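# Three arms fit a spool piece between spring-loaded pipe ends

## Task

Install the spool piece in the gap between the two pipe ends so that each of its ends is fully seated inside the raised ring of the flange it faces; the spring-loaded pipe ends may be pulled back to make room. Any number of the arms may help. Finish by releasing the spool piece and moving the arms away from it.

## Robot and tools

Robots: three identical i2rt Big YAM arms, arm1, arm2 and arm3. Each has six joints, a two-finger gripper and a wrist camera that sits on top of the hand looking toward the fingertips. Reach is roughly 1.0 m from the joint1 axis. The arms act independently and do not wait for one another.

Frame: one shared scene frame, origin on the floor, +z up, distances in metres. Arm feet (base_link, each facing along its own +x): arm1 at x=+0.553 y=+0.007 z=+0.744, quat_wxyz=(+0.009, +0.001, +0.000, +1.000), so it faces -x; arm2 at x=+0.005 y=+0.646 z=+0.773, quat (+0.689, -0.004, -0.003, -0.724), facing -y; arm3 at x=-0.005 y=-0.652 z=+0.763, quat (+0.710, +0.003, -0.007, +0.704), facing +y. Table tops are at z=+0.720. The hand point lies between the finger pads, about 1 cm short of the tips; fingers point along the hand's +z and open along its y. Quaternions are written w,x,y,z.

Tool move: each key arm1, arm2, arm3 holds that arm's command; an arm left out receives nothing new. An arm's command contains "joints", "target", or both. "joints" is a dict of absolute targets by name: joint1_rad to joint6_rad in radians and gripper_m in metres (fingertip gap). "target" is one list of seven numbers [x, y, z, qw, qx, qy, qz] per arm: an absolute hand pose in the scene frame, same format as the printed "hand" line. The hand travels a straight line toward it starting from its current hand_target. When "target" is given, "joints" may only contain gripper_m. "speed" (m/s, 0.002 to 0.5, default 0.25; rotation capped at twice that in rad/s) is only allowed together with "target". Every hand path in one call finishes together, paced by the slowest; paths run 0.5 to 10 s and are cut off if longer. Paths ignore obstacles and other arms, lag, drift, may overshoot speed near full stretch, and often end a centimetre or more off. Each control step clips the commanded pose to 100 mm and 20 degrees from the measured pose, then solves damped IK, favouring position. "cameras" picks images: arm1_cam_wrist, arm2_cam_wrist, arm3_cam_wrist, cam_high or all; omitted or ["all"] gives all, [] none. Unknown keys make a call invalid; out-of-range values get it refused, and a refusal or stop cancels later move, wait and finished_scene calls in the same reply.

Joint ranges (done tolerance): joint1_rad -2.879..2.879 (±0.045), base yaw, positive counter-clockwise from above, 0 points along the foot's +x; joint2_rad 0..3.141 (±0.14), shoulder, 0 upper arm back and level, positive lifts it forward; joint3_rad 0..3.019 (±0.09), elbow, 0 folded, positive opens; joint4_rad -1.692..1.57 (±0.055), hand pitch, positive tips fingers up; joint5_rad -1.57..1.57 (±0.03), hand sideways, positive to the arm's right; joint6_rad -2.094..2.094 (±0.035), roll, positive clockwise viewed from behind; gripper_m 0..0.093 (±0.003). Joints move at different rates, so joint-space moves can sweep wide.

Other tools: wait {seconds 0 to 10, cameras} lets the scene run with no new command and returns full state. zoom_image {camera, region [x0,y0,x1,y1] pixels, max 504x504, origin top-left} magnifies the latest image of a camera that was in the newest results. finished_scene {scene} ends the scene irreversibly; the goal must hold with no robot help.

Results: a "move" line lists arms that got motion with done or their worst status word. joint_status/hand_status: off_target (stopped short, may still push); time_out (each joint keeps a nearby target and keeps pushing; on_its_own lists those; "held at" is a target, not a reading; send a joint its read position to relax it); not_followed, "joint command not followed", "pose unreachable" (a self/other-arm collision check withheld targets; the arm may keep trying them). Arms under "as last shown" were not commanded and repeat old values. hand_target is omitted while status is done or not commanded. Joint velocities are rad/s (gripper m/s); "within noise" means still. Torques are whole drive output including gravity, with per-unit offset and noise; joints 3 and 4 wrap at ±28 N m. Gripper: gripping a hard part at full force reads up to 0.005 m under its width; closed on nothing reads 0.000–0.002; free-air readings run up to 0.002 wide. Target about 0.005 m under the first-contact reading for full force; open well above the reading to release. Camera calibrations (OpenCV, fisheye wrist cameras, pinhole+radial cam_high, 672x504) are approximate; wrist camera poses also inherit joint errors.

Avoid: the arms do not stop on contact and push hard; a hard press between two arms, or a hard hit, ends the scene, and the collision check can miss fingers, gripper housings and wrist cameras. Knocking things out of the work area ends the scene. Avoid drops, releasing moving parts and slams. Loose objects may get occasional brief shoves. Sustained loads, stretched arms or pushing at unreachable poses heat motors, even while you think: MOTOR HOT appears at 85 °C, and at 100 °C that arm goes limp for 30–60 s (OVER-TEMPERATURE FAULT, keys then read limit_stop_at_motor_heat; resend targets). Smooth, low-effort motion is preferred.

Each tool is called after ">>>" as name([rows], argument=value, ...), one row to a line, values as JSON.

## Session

>>> move()

Scene clock: 0.00 s.
Joint torques (N m): no reading
Heat: arm1: hottest joint3_rad 29 °C; arm2: hottest joint3_rad 30 °C; arm3: hottest joint3_rad 30 °C.
Joint velocities: within noise
arm1.joint_positions: joint1_rad=+0.419 joint2_rad=+0.534 joint3_rad=+1.395 joint4_rad=-1.256 joint5_rad=+0.223 joint6_rad=+0.204 gripper_m=+0.09396
arm1.joint_status: not commanded
arm1.hand: x=+0.3532 y=-0.0359 z=+1.3232 quat_wxyz=(+0.076, +0.828, +0.020, -0.555) (m; scene frame)
arm1.hand_target: x=+0.3567 y=-0.0345 z=+1.3345 quat_wxyz=(+0.080, +0.821, +0.018, -0.565) (m; scene frame)
arm1.hand_status: not commanded
arm2.joint_positions: joint1_rad=+0.351 joint2_rad=+0.452 joint3_rad=+1.418 joint4_rad=-1.270 joint5_rad=+0.094 joint6_rad=+0.375 gripper_m=+0.09396
arm2.joint_status: not commanded
arm2.hand: x=+0.0383 y=+0.4927 z=+1.3724 quat_wxyz=(-0.519, -0.606, -0.527, +0.293) (m; scene frame)
arm2.hand_target: x=+0.0371 y=+0.4967 z=+1.3808 quat_wxyz=(-0.527, -0.601, -0.522, +0.296) (m; scene frame)
arm2.hand_status: not commanded
arm3.joint_positions: joint1_rad=+0.391 joint2_rad=+0.617 joint3_rad=+1.399 joint4_rad=-1.139 joint5_rad=-0.163 joint6_rad=-0.394 gripper_m=+0.09396
arm3.joint_status: not commanded
arm3.hand: x=-0.1279 y=-0.4365 z=+1.3542 quat_wxyz=(-0.363, +0.772, -0.270, -0.446) (m; scene frame)
arm3.hand_target: x=-0.1266 y=-0.4401 z=+1.3645 quat_wxyz=(-0.370, +0.766, -0.267, -0.453) (m; scene frame)
arm3.hand_status: not commanded
pictures: arm1_cam_wrist, arm2_cam_wrist, arm3_cam_wrist, cam_high
camera_calibration:
arm1_cam_wrist: T_world_to_cam=[[-0.1223, 0.98672, -0.106894, 0.221676], [0.842264, 0.0462121, -0.537081, 0.419967], [-0.525009, -0.155718, -0.83673, 1.41197], [0, 0, 0, 1]] pos_world=[0.414686, -0.0182701, 1.43069]
arm2_cam_wrist: T_world_to_cam=[[-0.940808, -0.0907448, -0.326567, 0.531192], [0.113528, 0.82347, -0.555885, 0.358129], [0.319362, -0.560055, -0.764425, 1.43369], [0, 0, 0, 1]] pos_world=[0.00122534, 0.55624, 1.4685]
arm3_cam_wrist: T_world_to_cam=[[0.742032, 0.58926, 0.319628, -0.0807152], [0.656317, -0.54149, -0.525392, 0.564649], [-0.136517, 0.599634, -0.788544, 1.43614], [0, 0, 0, 1]] pos_world=[-0.114639, -0.507844, 1.45492]

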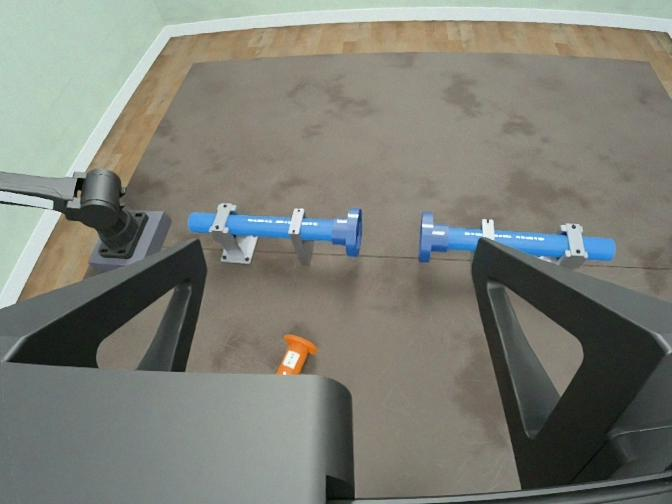

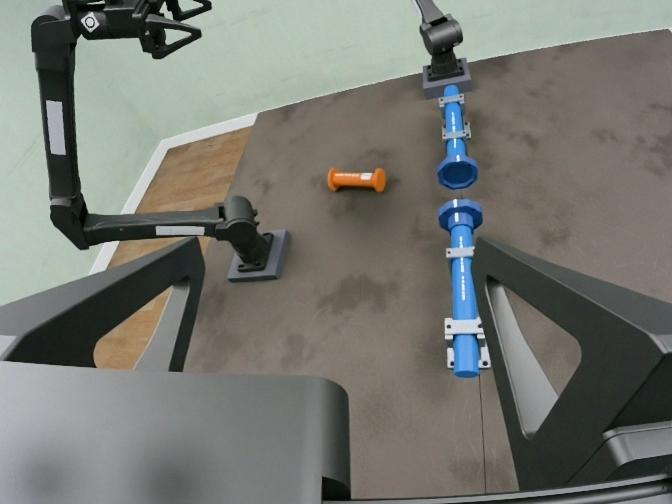

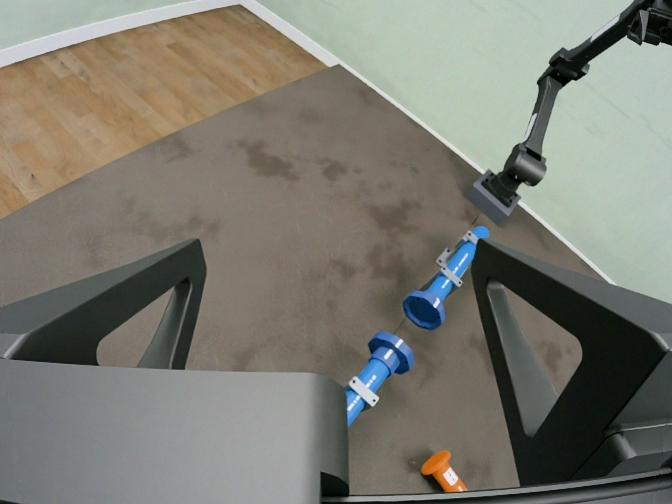

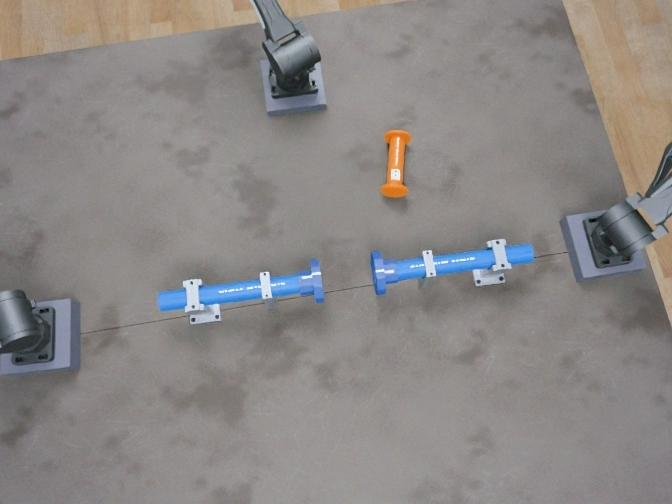

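>>> move(arm1={"target":[0.274,-0.206,0.86,0,0.9914,-0.1305,0],"joints":{"gripper_m":0.08}}, arm2={"target":[0.012,0.10,0.95,0.234,0.685,0.644,-0.249],"joints":{"gripper_m":0.075}}, arm3={"target":[-0.03,-0.13,0.96,0.004,0.976,-0.02,0.216],"joints":{"gripper_m":0.055}})

Scene clock: 16.60 s.
Joint torques (N m): arm1=[-1.32 -7.65 8.59 1.02 -0.02 0.28] | arm2=[2.14 -8.94 13.61 1.91 0.24 -0.01] | arm3=[0.56 -11.69 12.49 0.16 0.2 -0.1]
move: arm1 done; arm2 off_target; arm3 off_target
arm1.joint_positions: joint1_rad=+0.679 joint2_rad=+1.341 joint3_rad=+0.914 joint4_rad=-1.170 joint5_rad=+0.001 joint6_rad=+0.899 gripper_m=+0.08009
arm1.joint_status: all done
arm1.hand: x=+0.2823 y=-0.2025 z=+0.8559 quat_wxyz=(-0.009, +0.993, -0.119, +0.008) (m; scene frame)
arm1.hand_target: x=+0.2741 y=-0.2060 z=+0.8601 quat_wxyz=(+0.000, +0.991, -0.130, +0.000) (m; scene frame)
arm1.hand_status: done (0.010 m and 1.9 deg from the pose sent, 0.500 m and 70.1 deg at the start)
arm2.joint_positions: joint1_rad=+0.068 joint2_rad=+1.426 joint3_rad=+0.976 joint4_rad=-0.488 joint5_rad=+0.055 joint6_rad=+0.083 gripper_m=+0.07511
arm2.joint_status: all done
arm2.hand: x=+0.0049 y=+0.1236 z=+0.9297 quat_wxyz=(-0.216, -0.698, -0.642, +0.232) (m; scene frame)
arm2.hand_target: x=+0.0121 y=+0.1018 z=+0.9505 quat_wxyz=(-0.234, -0.685, -0.644, +0.249) (m; scene frame)
arm2.hand_status: off_target (0.032 m and 3.2 deg from the pose sent, 0.577 m and 37.0 deg at the start)
arm3.joint_positions: joint1_rad=+0.172 joint2_rad=+1.773 joint3_rad=+1.567 joint4_rad=-1.501 joint5_rad=+0.413 joint6_rad=-1.319 gripper_m=+0.05507
arm3.joint_status: all done
arm3.hand: x=-0.0192 y=-0.1429 z=+0.9505 quat_wxyz=(+0.016, +0.976, -0.031, +0.217) (m; scene frame)
arm3.hand_target: x=-0.0299 y=-0.1307 z=+0.9600 quat_wxyz=(+0.004, +0.976, -0.020, +0.216) (m; scene frame)
arm3.hand_status: off_target (0.019 m and 1.9 deg from the pose sent, 0.509 m and 97.3 deg at the start)
pictures: arm1_cam_wrist, arm2_cam_wrist, arm3_cam_wrist, cam_high
camera_calibration:
arm1_cam_wrist: T_world_to_cam=[[0.237096, 0.971381, 0.014324, 0.119135], [0.78325, -0.199857, 0.588708, -0.760288], [0.574722, -0.128361, -0.808219, 0.62848], [0, 0, 0, 1]]
arm2_cam_wrist: T_world_to_cam=[[-0.996178, 0.0870532, -0.00715951, 0.00310112], [0.0871489, 0.996092, -0.0143728, -0.104889], [0.00588034, -0.0149418, -0.999871, 1.05227], [0, 0, 0, 1]]
arm3_cam_wrist: T_world_to_cam=[[0.0681307, 0.997523, -0.0174666, 0.160457], [0.490466, -0.0182428, 0.871269, -0.815787], [0.868793, -0.067927, -0.490494, 0.597141], [0, 0, 0, 1]]

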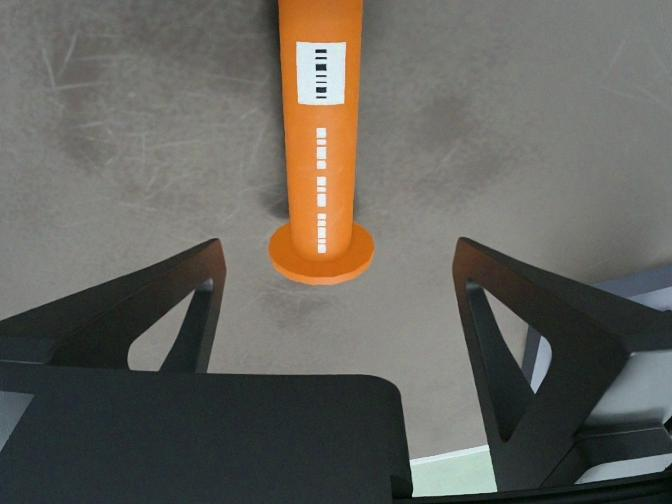

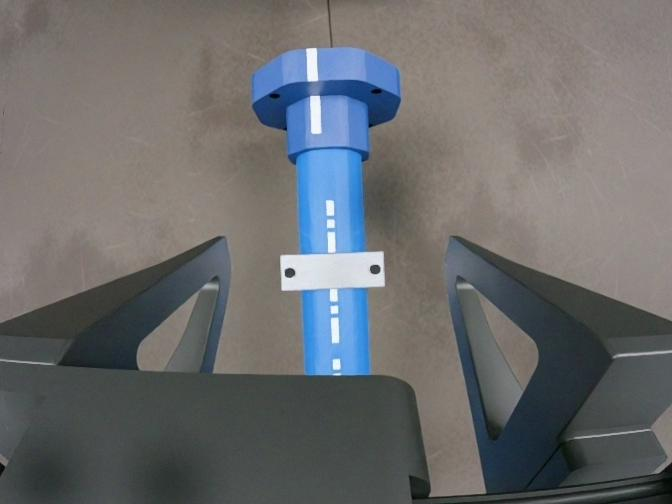

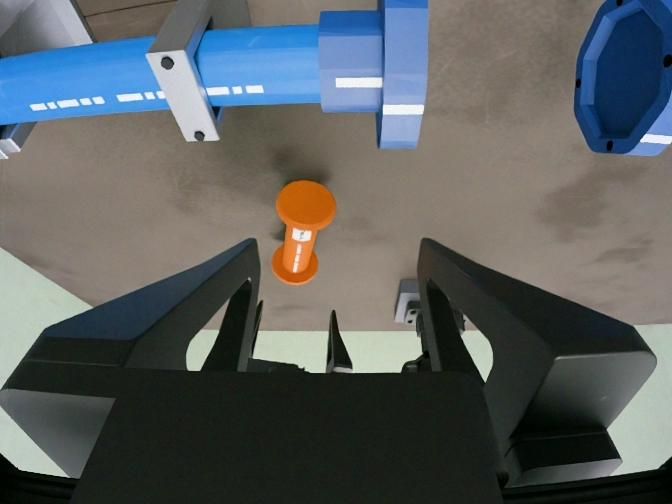

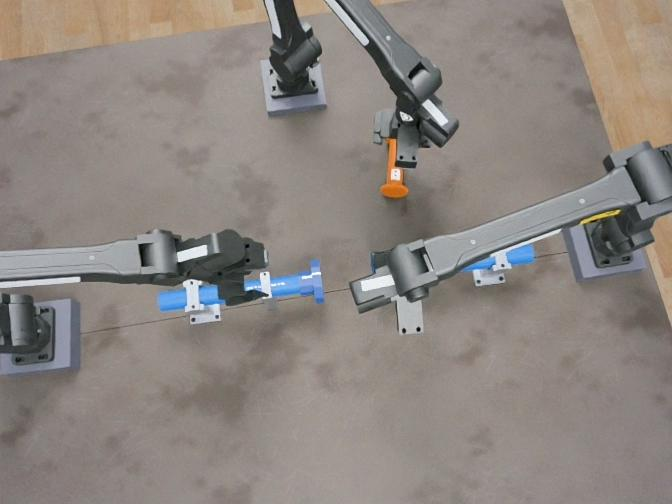

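>>> move(arm1={"target":[0.262,-0.2145,0.752,0,0.9914,-0.1305,0]}, arm2={"target":[0.006,0.044,0.87,0.234,0.685,0.644,-0.249]}, arm3={"target":[-0.027,-0.10,0.90,0.004,0.976,-0.02,0.216]})

Scene clock: 36.53 s.
Joint torques (N m): arm1=[-1.32 -8.82 6.79 1.05 -0.02 0.27] | arm2=[0.97 -11.75 12.31 1.89 -0.1 -0.01] | arm3=[-0.21 -13.39 12.15 0.87 0.18 -0.05]
Heat: arm1: hottest joint3_rad 33 °C; arm2: hottest joint3_rad 39 °C; arm3: hottest joint3_rad 33 °C.
move: arm1 done; arm2 off_target; arm3 off_target
arm1.joint_positions: joint1_rad=+0.678 joint2_rad=+1.552 joint3_rad=+0.807 joint4_rad=-0.846 joint5_rad=+0.001 joint6_rad=+0.899 gripper_m=+0.08009
arm1.hand: x=+0.2692 y=-0.2120 z=+0.7511 quat_wxyz=(-0.007, +0.993, -0.120, +0.005) (m; scene frame)
arm1.hand_target: x=+0.2620 y=-0.2144 z=+0.7522 quat_wxyz=(+0.000, +0.991, -0.130, +0.000) (m; scene frame)
arm1.hand_status: done (0.008 m and 1.6 deg from the pose sent, 0.107 m and 1.9 deg at the start)
arm2.joint_positions: joint1_rad=+0.068 joint2_rad=+1.671 joint3_rad=+1.029 joint4_rad=-0.293 joint5_rad=+0.052 joint6_rad=+0.070 gripper_m=+0.07511
arm2.hand: x=+0.0062 y=+0.0673 z=+0.8538 quat_wxyz=(-0.217, -0.693, -0.647, +0.234) (m; scene frame)
arm2.hand_target: x=+0.0060 y=+0.0455 z=+0.8705 quat_wxyz=(-0.234, -0.685, -0.644, +0.249) (m; scene frame)
arm2.hand_status: off_target (0.028 m and 2.8 deg from the pose sent, 0.100 m and 3.2 deg at the start)
arm3.joint_positions: joint1_rad=+0.172 joint2_rad=+1.882 joint3_rad=+1.567 joint4_rad=-1.397 joint5_rad=+0.415 joint6_rad=-1.334 gripper_m=+0.05507
arm3.hand: x=-0.0228 y=-0.1161 z=+0.8932 quat_wxyz=(+0.020, +0.975, -0.023, +0.218) (m; scene frame)
arm3.hand_target: x=-0.0270 y=-0.1007 z=+0.9002 quat_wxyz=(+0.004, +0.976, -0.020, +0.216) (m; scene frame)
arm3.hand_status: off_target (0.018 m and 1.9 deg from the pose sent, 0.067 m and 1.9 deg at the start)
pictures: arm1_cam_wrist, arm2_cam_wrist, arm3_cam_wrist, cam_high
camera_calibration:
arm1_cam_wrist: T_world_to_cam=[[0.238265, 0.971162, 0.00864366, 0.136823], [0.786383, -0.198139, 0.5851, -0.688059], [0.569939, -0.132612, -0.810915, 0.55249], [0, 0, 0, 1]]
arm2_cam_wrist: T_world_to_cam=[[-0.997173, 0.0751197, -0.00183689, 0.00505651], [0.0751407, 0.99701, -0.0180152, -0.0468725], [0.0004781, -0.0181023, -0.999836, 0.975728], [0, 0, 0, 1]]
arm3_cam_wrist: T_world_to_cam=[[0.0545835, 0.998119, -0.0279257, 0.142094], [0.489275, -0.00235608, 0.872126, -0.762526], [0.87042, -0.061267, -0.488483, 0.573014], [0, 0, 0, 1]]

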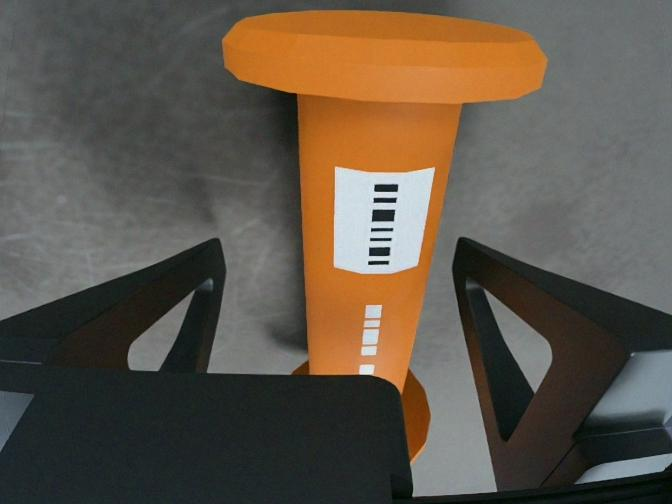

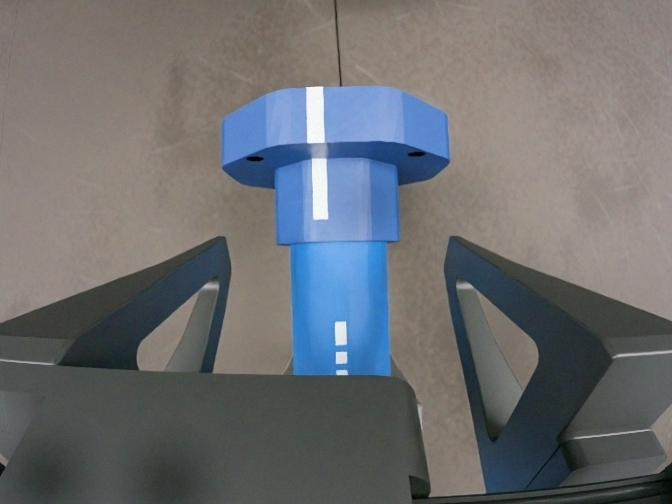

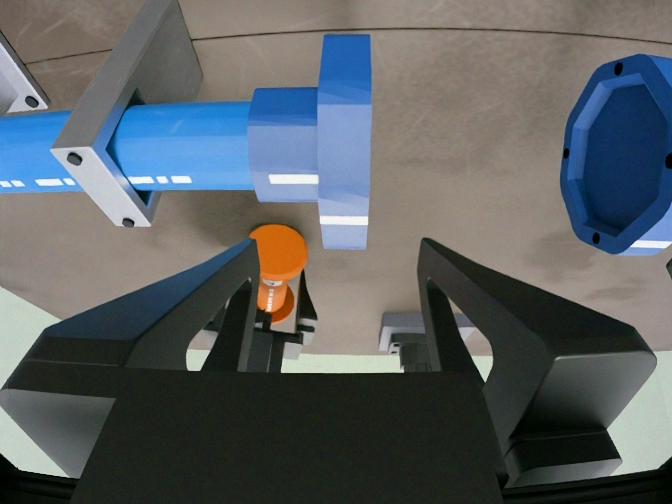

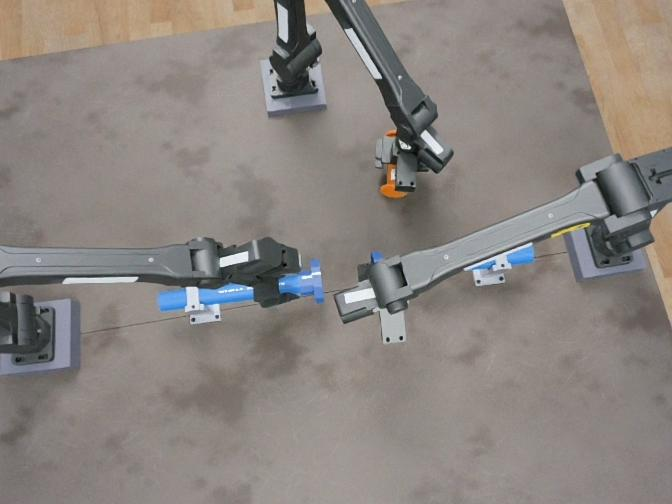

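>>> move(arm1={"target":[0.273,-0.2075,0.750,0,0.9914,-0.1305,0],"speed":0.15}, arm2={"target":[0.004,0.039,0.82,0.234,0.685,0.644,-0.249],"speed":0.15}, arm3={"target":[-0.018,-0.107,0.868,0.004,0.976,-0.02,0.216],"speed":0.15})

Scene clock: 47.53 s.
Joint torques (N m): arm1=[-1.03 -9.76 6.02 1.02 -0.02 0.28] | arm2=[0.67 -12.63 9.35 1.99 -0.1 0] | arm3=[-1.67 -13.16 8.21 0.77 0.16 -0.12]
move: arm1 done; arm2 off_target; arm3 off_target
arm1.joint_positions: joint1_rad=+0.678 joint2_rad=+1.545 joint3_rad=+0.777 joint4_rad=-0.833 joint5_rad=+0.001 joint6_rad=+0.901 gripper_m=+0.08009
arm1.hand: x=+0.2782 y=-0.2050 z=+0.7451 quat_wxyz=(-0.011, +0.993, -0.121, +0.009) (m; scene frame)
arm1.hand_target: x=+0.2731 y=-0.2075 z=+0.7500 quat_wxyz=(+0.000, +0.991, -0.130, +0.000) (m; scene frame)
arm1.hand_status: done (0.008 m and 2.0 deg from the pose sent, 0.006 m and 1.6 deg at the start)
arm2.joint_positions: joint1_rad=+0.068 joint2_rad=+1.767 joint3_rad=+1.029 joint4_rad=-0.168 joint5_rad=+0.050 joint6_rad=+0.067 gripper_m=+0.07511
arm2.hand: x=+0.0070 y=+0.0497 z=+0.8177 quat_wxyz=(-0.228, -0.688, -0.645, +0.242) (m; scene frame)
arm2.hand_target: x=+0.0040 y=+0.0393 z=+0.8200 quat_wxyz=(-0.234, -0.685, -0.644, +0.249) (m; scene frame)
arm2.hand_status: off_target (0.011 m and 1.2 deg from the pose sent, 0.044 m and 2.8 deg at the start)
arm3.joint_positions: joint1_rad=+0.172 joint2_rad=+1.882 joint3_rad=+1.532 joint4_rad=-1.306 joint5_rad=+0.416 joint6_rad=-1.349 gripper_m=+0.05507
arm3.hand: x=-0.0239 y=-0.1077 z=+0.8791 quat_wxyz=(-0.005, +0.977, -0.022, +0.214) (m; scene frame)
arm3.hand_target: x=-0.0180 y=-0.1073 z=+0.8681 quat_wxyz=(+0.004, +0.976, -0.020, +0.216) (m; scene frame)
arm3.hand_status: off_target (0.013 m and 1.1 deg from the pose sent, 0.027 m and 1.9 deg at the start)
pictures: arm1_cam_wrist, arm2_cam_wrist, arm3_cam_wrist, cam_high
camera_calibration:
arm1_cam_wrist: T_world_to_cam=[[0.24002, 0.970618, 0.0170397, 0.121147], [0.781054, -0.203508, 0.590372, -0.693741], [0.576493, -0.128392, -0.806952, 0.539524], [0, 0, 0, 1]]
arm2_cam_wrist: T_world_to_cam=[[-0.99747, 0.0709384, -0.00463121, 0.00951944], [0.0710765, 0.996413, -0.0459269, -0.00707743], [0.00135661, -0.0461399, -0.998934, 0.939964], [0, 0, 0, 1]]
arm3_cam_wrist: T_world_to_cam=[[0.040828, 0.99896, 0.0202909, 0.0907444], [0.496646, -0.0379113, 0.867125, -0.748963], [0.866992, -0.0253256, -0.497677, 0.579454], [0, 0, 0, 1]]

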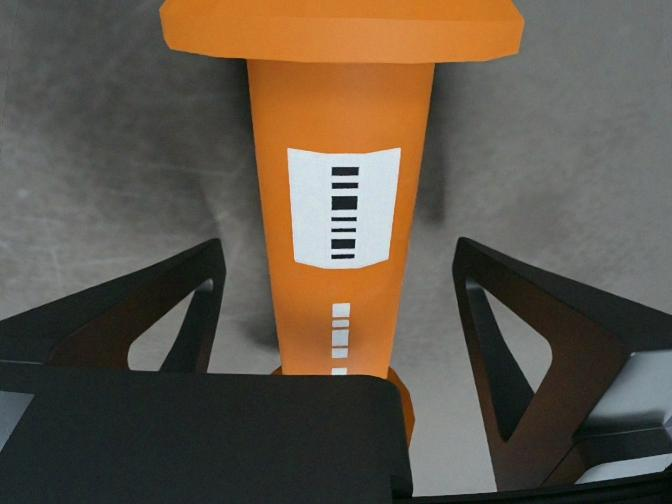

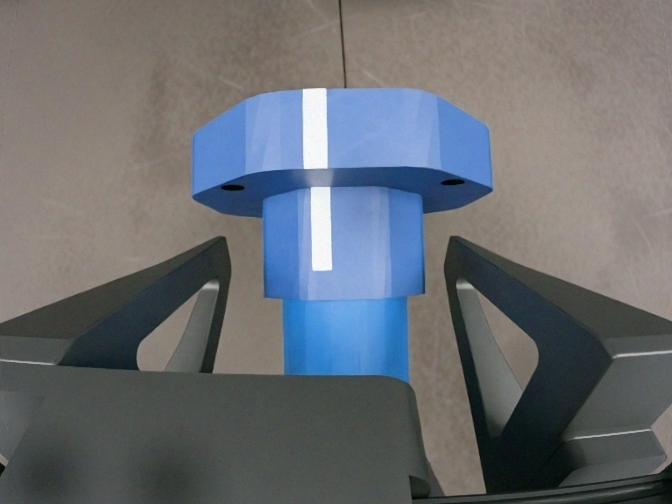

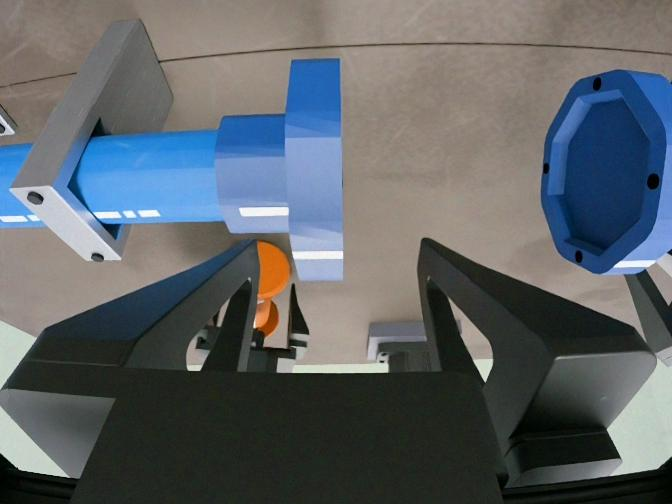

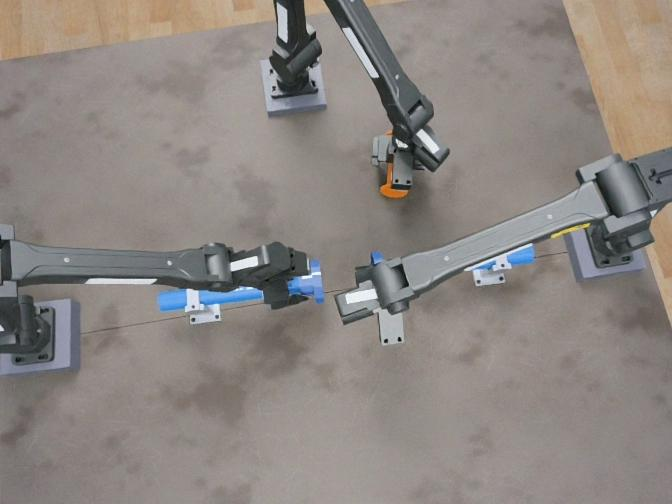

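>>> move(arm1={"joints":{"gripper_m":0.03}}, arm2={"joints":{"gripper_m":0.02}}, cameras=[])

>>> move(arm1={"target":[0.28,-0.17,0.95,0,0.9914,-0.1305,0]}, arm3={"target":[-0.013,-0.118,0.841,0.004,0.976,-0.02,0.216],"speed":0.08}, cameras=["arm3_cam_wrist","cam_high"])

Scene clock: 52.13 s.
Joint torques (N m): arm1=[-1.08 -9.76 6.04 0.96 0.02 0.27] | arm2=[0.85 -12.51 9.36 1.99 -0.11 0.02] | arm3=[-1.55 -13.57 8.43 0.94 0.16 -0.06]
move: arm1 off_target; arm2 off_target
arm1.joint_positions: joint1_rad=+0.678 joint2_rad=+1.544 joint3_rad=+0.777 joint4_rad=-0.833 joint5_rad=+0.000 joint6_rad=+0.902 gripper_m=+0.03526
arm1.joint_status: gripper_m off_target (ended at +0.03529, target +0.03000)
arm1.hand: x=+0.2781 y=-0.2054 z=+0.7452 quat_wxyz=(-0.010, +0.993, -0.121, +0.009) (m; scene frame)
arm2.joint_positions: joint1_rad=+0.066 joint2_rad=+1.767 joint3_rad=+1.029 joint4_rad=-0.168 joint5_rad=+0.050 joint6_rad=+0.064 gripper_m=+0.04966
arm2.joint_status: gripper_m off_target (ended at +0.04969, target +0.02000)
arm2.hand: x=+0.0058 y=+0.0496 z=+0.8177 quat_wxyz=(-0.227, -0.688, -0.645, +0.243) (m; scene frame)
arm3: as last shown
arm3.joint_positions: joint1_rad=+0.172 joint2_rad=+1.882 joint3_rad=+1.532 joint4_rad=-1.305 joint5_rad=+0.416 joint6_rad=-1.349 gripper_m=+0.05507
arm3.hand: x=-0.0239 y=-0.1076 z=+0.8791 quat_wxyz=(-0.005, +0.977, -0.022, +0.214) (m; scene frame)
pictures: none

Scene clock: 53.80 s.
Joint torques (N m): arm1=[-1.26 -6.95 12.6 -0.17 0.07 -0.06] | arm2=[0.85 -12.57 9.36 1.99 -0.12 0.02] | arm3=[-2.43 -11.69 7.35 1.09 0.16 -0.07]
move: arm1 off_target; arm3 off_target
arm1.joint_positions: joint1_rad=+0.603 joint2_rad=+1.206 joint3_rad=+0.989 joint4_rad=-1.409 joint5_rad=+0.000 joint6_rad=+0.854 gripper_m=+0.03525
arm1.hand: x=+0.2950 y=-0.1632 z=+0.9261 quat_wxyz=(-0.018, +0.991, -0.134, +0.020) (m; scene frame)
arm1.hand_target: x=+0.2810 y=-0.1695 z=+0.9499 quat_wxyz=(+0.000, +0.991, -0.131, +0.000) (m; scene frame)
arm1.hand_status: off_target (0.029 m and 3.0 deg from the pose sent, 0.208 m and 1.9 deg at the start)
arm2: as last shown
arm3.joint_positions: joint1_rad=+0.172 joint2_rad=+1.882 joint3_rad=+1.461 joint4_rad=-1.231 joint5_rad=+0.417 joint6_rad=-1.355 gripper_m=+0.05507
arm3.hand: x=-0.0220 y=-0.1165 z=+0.8541 quat_wxyz=(-0.006, +0.977, -0.019, +0.214) (m; scene frame)
arm3.hand_target: x=-0.0131 y=-0.1183 z=+0.8413 quat_wxyz=(+0.004, +0.976, -0.020, +0.216) (m; scene frame)
arm3.hand_status: off_target (0.016 m and 1.2 deg from the pose sent, 0.041 m and 1.1 deg at the start)
pictures: arm3_cam_wrist, cam_high
camera_calibration:
arm3_cam_wrist: T_world_to_cam=[[0.0351621, 0.999146, 0.0217083, 0.0986193], [0.4964, -0.0363138, 0.867334, -0.72846], [0.867381, -0.0197213, -0.497253, 0.565459], [0, 0, 0, 1]]

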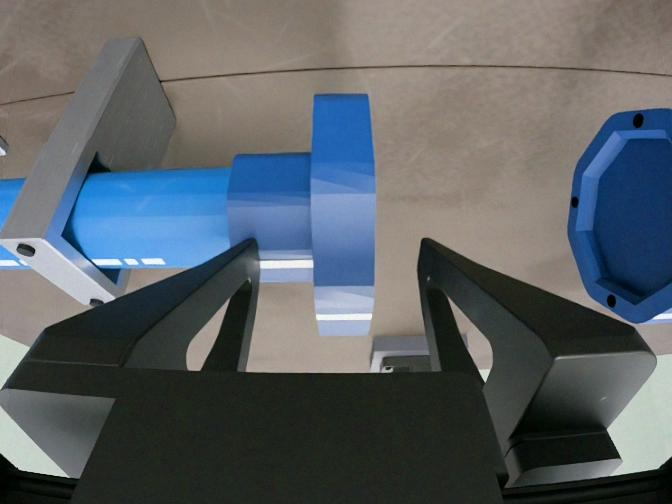

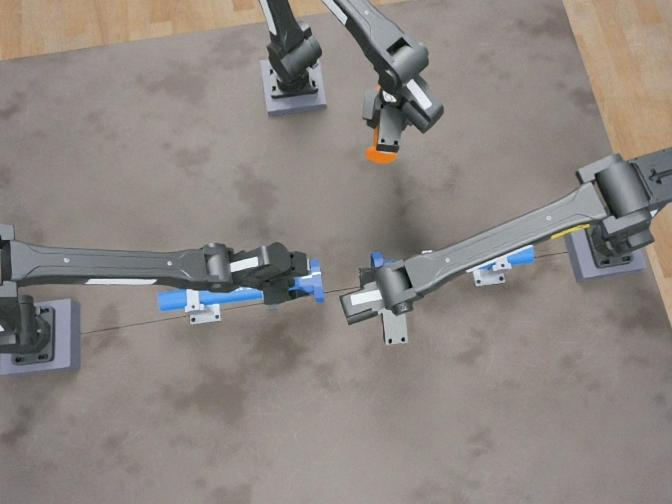

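>>> move(arm3={"target":[-0.016,-0.115,0.872,0.004,0.976,-0.02,0.216],"speed":0.08}, cameras=["arm3_cam_wrist"])

Scene clock: 59.20 s.
Joint torques (N m): arm1=[-1.32 -6.89 12.6 -0.12 0.06 -0.06] | arm2=[0.91 -12.57 9.36 1.98 -0.11 0.02] | arm3=[-1.44 -14.21 11.48 0.32 0.19 -0.06]
move: arm3 off_target
arm1, arm2: as last shown
arm1.joint_positions: joint1_rad=+0.603 joint2_rad=+1.206 joint3_rad=+0.989 joint4_rad=-1.409 joint5_rad=+0.000 joint6_rad=+0.853 gripper_m=+0.03525
arm3.joint_positions: joint1_rad=+0.172 joint2_rad=+1.882 joint3_rad=+1.461 joint4_rad=-1.289 joint5_rad=+0.417 joint6_rad=-1.355 gripper_m=+0.05507
arm3.hand: x=-0.0199 y=-0.1295 z=+0.8554 quat_wxyz=(+0.021, +0.975, -0.013, +0.219) (m; scene frame)
arm3.hand_target: x=-0.0158 y=-0.1157 z=+0.8723 quat_wxyz=(+0.004, +0.976, -0.020, +0.216) (m; scene frame)
arm3.hand_status: off_target (0.022 m and 2.1 deg from the pose sent, 0.019 m and 1.2 deg at the start)
pictures: arm3_cam_wrist
camera_calibration:
arm3_cam_wrist: T_world_to_cam=[[0.0357176, 0.99877, -0.0343903, 0.159443], [0.48836, 0.0125797, 0.872552, -0.729404], [0.871911, -0.0479603, -0.48731, 0.551948], [0, 0, 0, 1]]

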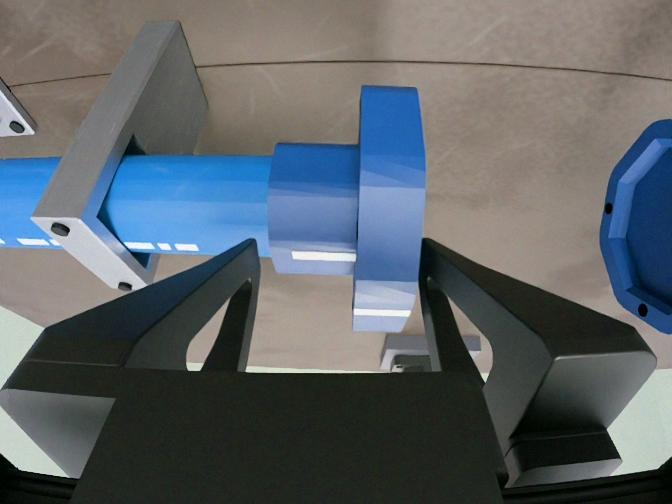

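>>> move(arm3={"target":[-0.018,-0.104,0.884,0.004,0.976,-0.02,0.216],"speed":0.08}, cameras=["arm3_cam_wrist"])

Scene clock: 63.20 s.
Joint torques (N m): arm1=[-1.32 -6.89 12.6 -0.12 0.06 -0.06] | arm2=[0.85 -12.57 9.39 1.98 -0.11 0.02] | arm3=[-0.62 -13.63 12.07 0.32 0.17 -0.09]
move: arm3 off_target
arm1, arm2: as last shown
arm3.joint_positions: joint1_rad=+0.172 joint2_rad=+1.882 joint3_rad=+1.517 joint4_rad=-1.331 joint5_rad=+0.417 joint6_rad=-1.355 gripper_m=+0.05507
arm3.hand: x=-0.0219 y=-0.1185 z=+0.8749 quat_wxyz=(+0.014, +0.976, -0.015, +0.218) (m; scene frame)
arm3.hand_target: x=-0.0178 y=-0.1046 z=+0.8842 quat_wxyz=(+0.004, +0.976, -0.020, +0.216) (m; scene frame)
arm3.hand_status: off_target (0.018 m and 1.3 deg from the pose sent, 0.038 m and 2.2 deg at the start)
pictures: arm3_cam_wrist
camera_calibration:
arm3_cam_wrist: T_world_to_cam=[[0.0355325, 0.999157, -0.0205565, 0.137115], [0.490345, 0.000492787, 0.871528, -0.74608], [0.870804, -0.0410474, -0.489914, 0.56677], [0, 0, 0, 1]]

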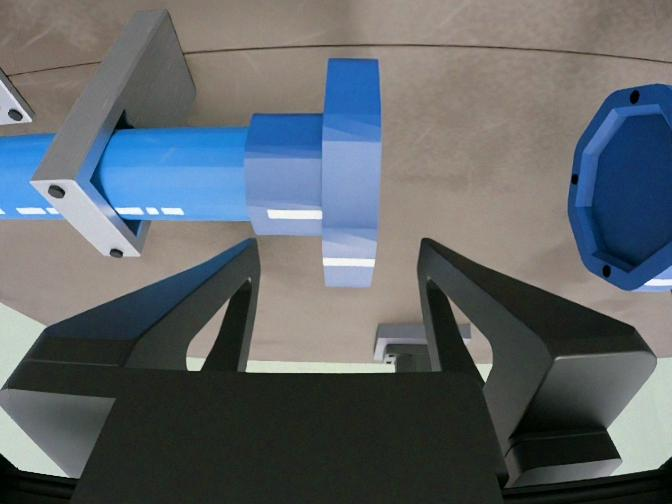

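>>> move(arm3={"target":[-0.014,-0.117,0.855,0.004,0.976,-0.02,0.216],"speed":0.06}, cameras=[])

>>> move(arm3={"joints":{"gripper_m":0.008}}, cameras=["arm3_cam_wrist"])

Scene clock: 68.87 s.
Joint torques (N m): arm1=[-1.32 -6.95 12.6 -0.12 0.07 -0.06] | arm2=[0.79 -12.57 9.37 1.99 -0.11 0.02] | arm3=[-1.55 -12.81 8.21 0.91 0.17 -0.11]
move: arm3 done
arm1, arm2: as last shown
arm3.joint_positions: joint1_rad=+0.172 joint2_rad=+1.882 joint3_rad=+1.476 joint4_rad=-1.260 joint5_rad=+0.417 joint6_rad=-1.355 gripper_m=+0.05507
arm3.hand: x=-0.0219 y=-0.1174 z=+0.8597 quat_wxyz=(+0.000, +0.976, -0.018, +0.215) (m; scene frame)
arm3.hand_target: x=-0.0140 y=-0.1170 z=+0.8552 quat_wxyz=(+0.004, +0.976, -0.020, +0.216) (m; scene frame)
arm3.hand_status: done (0.009 m and 0.5 deg from the pose sent, 0.021 m and 1.3 deg at the start)
pictures: none

Scene clock: 69.50 s.
Joint torques (N m): arm1=[-1.32 -6.95 12.6 -0.13 0.07 -0.06] | arm2=[0.79 -12.57 9.36 1.98 -0.11 0.02] | arm3=[-1.79 -13.22 8.01 0.68 0.18 -0.09]
move: arm3 off_target
arm1, arm2: as last shown
arm3.joint_positions: joint1_rad=+0.172 joint2_rad=+1.882 joint3_rad=+1.476 joint4_rad=-1.257 joint5_rad=+0.418 joint6_rad=-1.356 gripper_m=+0.01611
arm3.joint_status: gripper_m off_target (ended at +0.01614, target +0.00800)
arm3.hand: x=-0.0219 y=-0.1167 z=+0.8597 quat_wxyz=(-0.001, +0.976, -0.017, +0.215) (m; scene frame)
pictures: arm3_cam_wrist
camera_calibration:
arm3_cam_wrist: T_world_to_cam=[[0.0337734, 0.999372, 0.0107436, 0.108084], [0.494295, -0.0260455, 0.868904, -0.733577], [0.868638, -0.0240353, -0.494864, 0.565628], [0, 0, 0, 1]]

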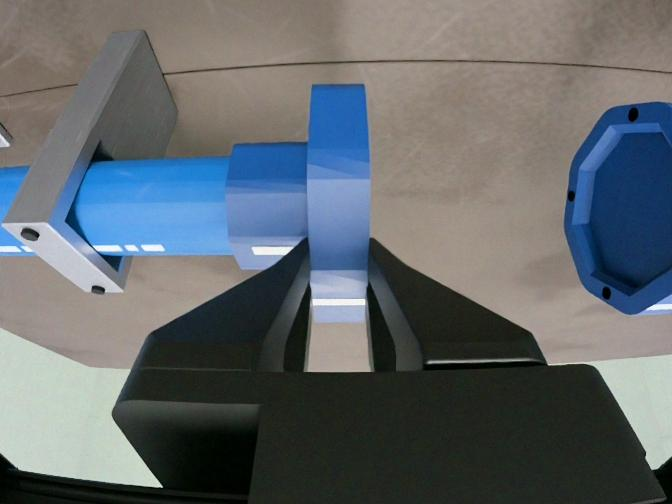

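>>> move(arm3={"target":[-0.018,-0.263,0.847,0.05,0.974,-0.013,0.221],"speed":0.09}, arm2={"target":[0.006,0.132,0.825,0.234,0.685,0.644,-0.249],"speed":0.08}, arm1={"target":[0.20,-0.06,0.93,0.3195,0.614,-0.640,-0.333]})

>>> zoom_image(camera="cam_high", region=[270, 130, 440, 330])

Scene clock: 82.00 s.
Joint torques (N m): arm1=[-0.91 -2.55 10.26 3.22 0.35 0.2] | arm2=[1.38 -21.95 -2.58 -0.7 0.1 0.27] | arm3=[0.97 -15.79 -1.92 -4.05 -0.03 0.38]
move: arm1 off_target; arm2 off_target; arm3 off_target
arm1.joint_positions: joint1_rad=+0.354 joint2_rad=+0.794 joint3_rad=+0.455 joint4_rad=-0.366 joint5_rad=+0.299 joint6_rad=+1.777 gripper_m=+0.03522
arm1.hand: x=+0.2093 y=-0.0585 z=+0.9121 quat_wxyz=(+0.296, +0.632, -0.639, -0.322) (m; scene frame)
arm1.hand_target: x=+0.2007 y=-0.0598 z=+0.9302 quat_wxyz=(+0.320, +0.614, -0.640, -0.333) (m; scene frame)
arm1.hand_status: off_target (0.020 m and 3.7 deg from the pose sent, 0.140 m and 94.0 deg at the start)
arm2.joint_positions: joint1_rad=+0.065 joint2_rad=+1.723 joint3_rad=+0.915 joint4_rad=-0.012 joint5_rad=+0.050 joint6_rad=+0.042 gripper_m=+0.05044
arm2.hand: x=+0.0049 y=+0.0683 z=+0.8179 quat_wxyz=(-0.253, -0.671, -0.641, +0.273) (m; scene frame)
arm2.hand_target: x=+0.0057 y=+0.1235 z=+0.8181 quat_wxyz=(-0.234, -0.685, -0.644, +0.249) (m; scene frame)
arm2.hand_status: off_target (0.064 m and 3.8 deg from the pose sent, 0.083 m and 1.1 deg at the start)
arm3.joint_positions: joint1_rad=+0.189 joint2_rad=+1.704 joint3_rad=+1.218 joint4_rad=-1.102 joint5_rad=+0.411 joint6_rad=-1.351 gripper_m=+0.01626
arm3.hand: x=-0.0219 y=-0.1752 z=+0.8566 quat_wxyz=(-0.039, +0.978, -0.019, +0.205) (m; scene frame)
arm3.hand_target: x=-0.0160 y=-0.2516 z=+0.8468 quat_wxyz=(+0.049, +0.973, -0.013, +0.223) (m; scene frame)
arm3.hand_status: off_target (0.088 m and 10.4 deg from the pose sent, 0.147 m and 5.9 deg at the start)
pictures: arm1_cam_wrist, arm2_cam_wrist, arm3_cam_wrist, cam_high
camera_calibration:
arm1_cam_wrist: T_world_to_cam=[[0.613291, 0.00716892, -0.789825, 0.594053], [0.435262, -0.837496, 0.330375, -0.436269], [-0.659106, -0.546396, -0.516749, 0.702253], [0, 0, 0, 1]]
arm2_cam_wrist: T_world_to_cam=[[-0.998466, 0.0550719, 0.0056969, -0.00116971], [0.0538553, 0.989943, -0.130818, 0.0444581], [-0.012844, -0.130311, -0.99139, 0.940703], [0, 0, 0, 1]]
arm3_cam_wrist: T_world_to_cam=[[0.0220733, 0.996094, 0.0854944, 0.101712], [0.512171, -0.0847079, 0.854696, -0.730168], [0.8586, 0.0249218, -0.51204, 0.58577], [0, 0, 0, 1]]

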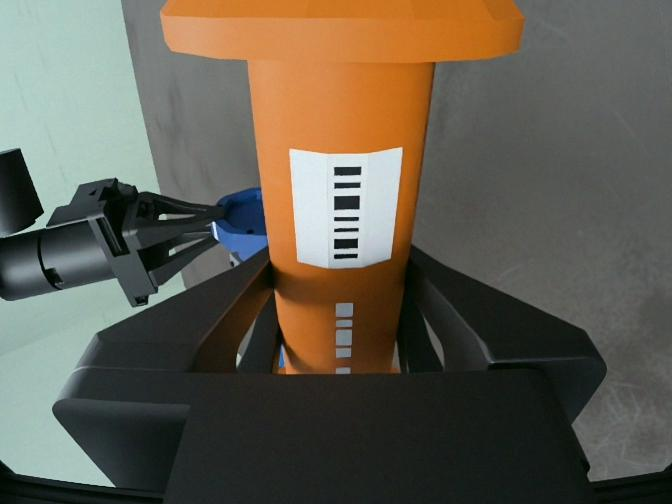

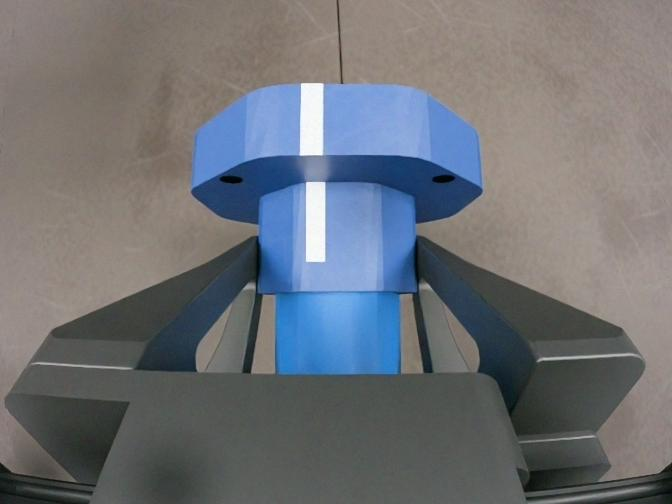

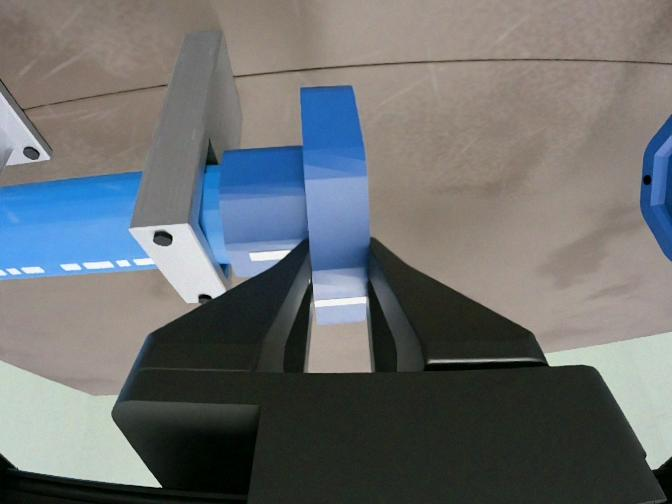

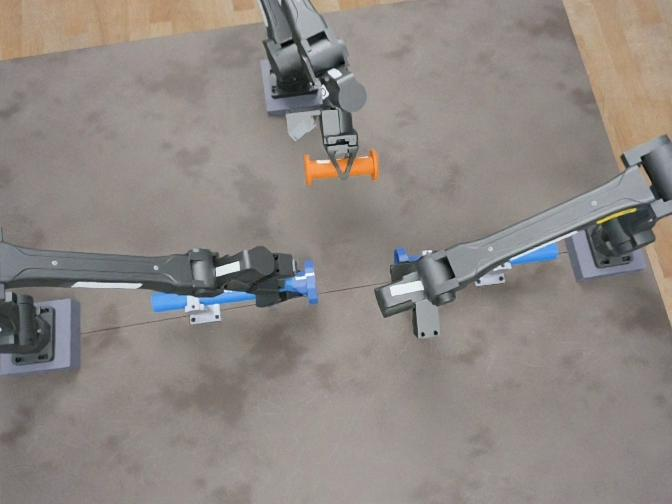

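Scaled by 2.520 from the camera's 672x504 image, which has a finer 960x720 frame.

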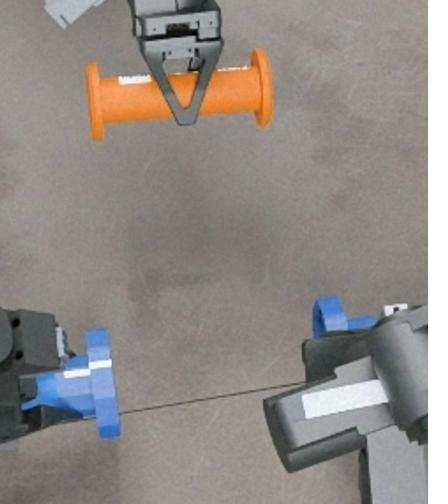

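>>> move(arm1={"target":[0.05,-0.051,0.885,0.3276,0.6294,-0.625,-0.3253],"speed":0.2})

>>> zoom_image(camera="cam_high", region=[290, 200, 420, 320])

Scene clock: 100.33 s.
Joint torques (N m): arm1=[-1.2 -7.82 12.04 3.28 0.07 -0.15] | arm2=[1.44 -21.95 -2.58 -0.68 0.09 0.27] | arm3=[0.62 -15.5 -1.66 -3.93 0 0.37]
Heat: arm1: hottest joint3_rad 38 °C; arm2: hottest joint3_rad 36 °C; arm3: hottest joint3_rad 34 °C.
move: arm1 off_target
arm1.joint_positions: joint1_rad=+0.184 joint2_rad=+1.340 joint3_rad=+0.622 joint4_rad=+0.002 joint5_rad=+0.127 joint6_rad=+1.674 gripper_m=+0.03522
arm1.hand: x=+0.0826 y=-0.0487 z=+0.8485 quat_wxyz=(+0.295, +0.643, -0.641, -0.297) (m; scene frame)
arm1.hand_target: x=+0.0536 y=-0.0504 z=+0.8863 quat_wxyz=(+0.327, +0.629, -0.625, -0.326) (m; scene frame)
arm1.hand_status: off_target (0.049 m and 5.5 deg from the pose sent, 0.162 m and 4.1 deg at the start)
arm2, arm3: as last shown
arm2.hand: x=+0.0049 y=+0.0685 z=+0.8177 quat_wxyz=(-0.253, -0.671, -0.641, +0.272) (m; scene frame)
arm3.hand: x=-0.0219 y=-0.1751 z=+0.8566 quat_wxyz=(-0.039, +0.978, -0.019, +0.205) (m; scene frame)
pictures: arm1_cam_wrist, arm2_cam_wrist, arm3_cam_wrist, cam_high
camera_calibration:
arm1_cam_wrist: T_world_to_cam=[[0.644341, 0.00393341, -0.764728, 0.597384], [0.443233, -0.81682, 0.369256, -0.38456], [-0.623193, -0.576879, -0.528054, 0.59637], [0, 0, 0, 1]]
arm2_cam_wrist: T_world_to_cam=[[-0.998466, 0.0550704, 0.00572384, -0.00120318], [0.0538553, 0.989992, -0.130441, 0.0439541], [-0.01285, -0.129932, -0.99144, 0.940575], [0, 0, 0, 1]]
arm3_cam_wrist: T_world_to_cam=[[0.0220758, 0.996062, 0.0858668, 0.101301], [0.51223, -0.085027, 0.854629, -0.730149], [0.858565, 0.0251169, -0.51209, 0.585857], [0, 0, 0, 1]]

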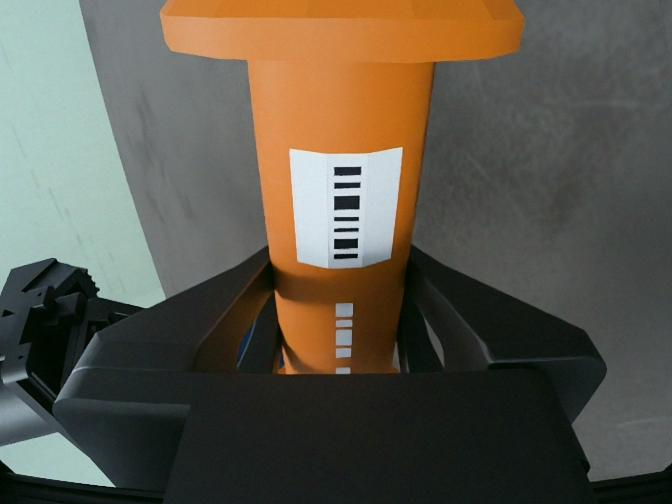

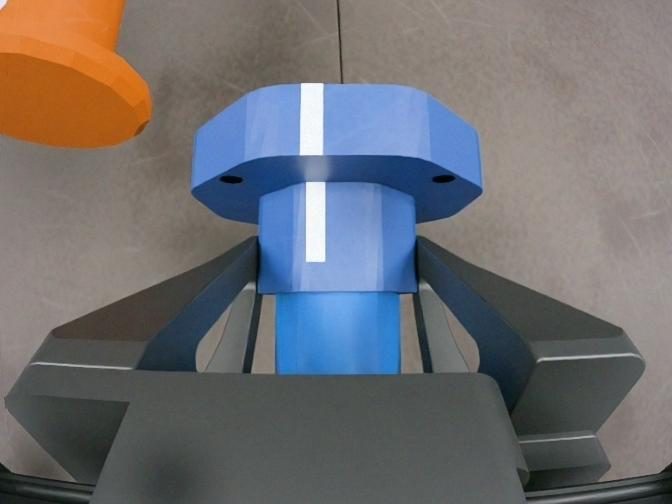

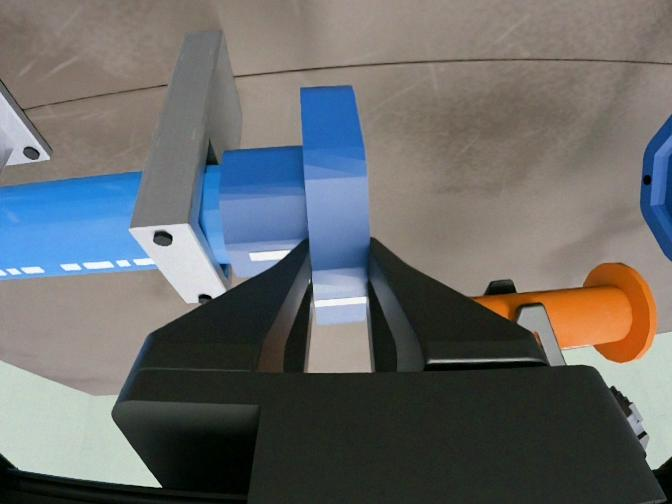

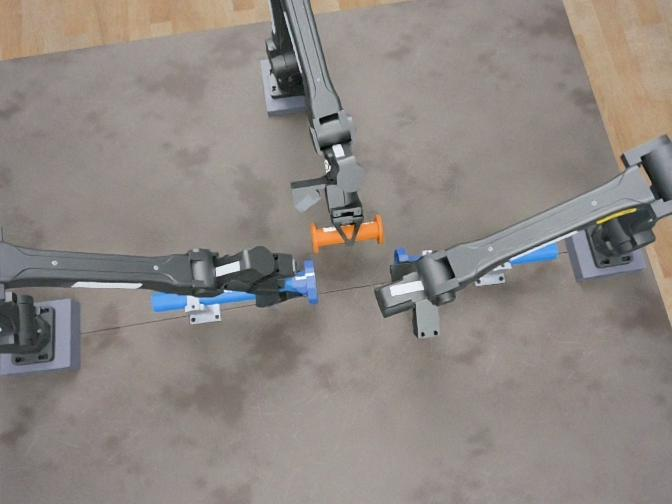

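Scaled by 3.877 from the camera's 672x504 image, which has a finer 960x720 frame.

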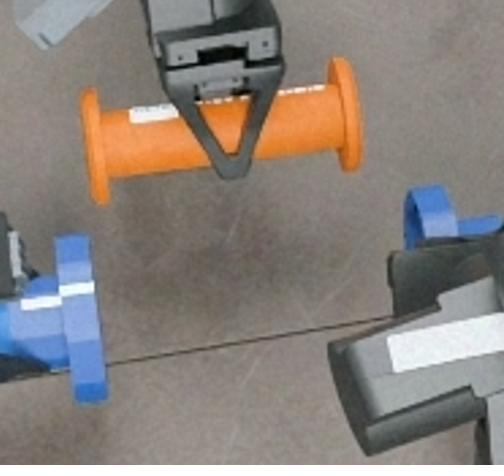

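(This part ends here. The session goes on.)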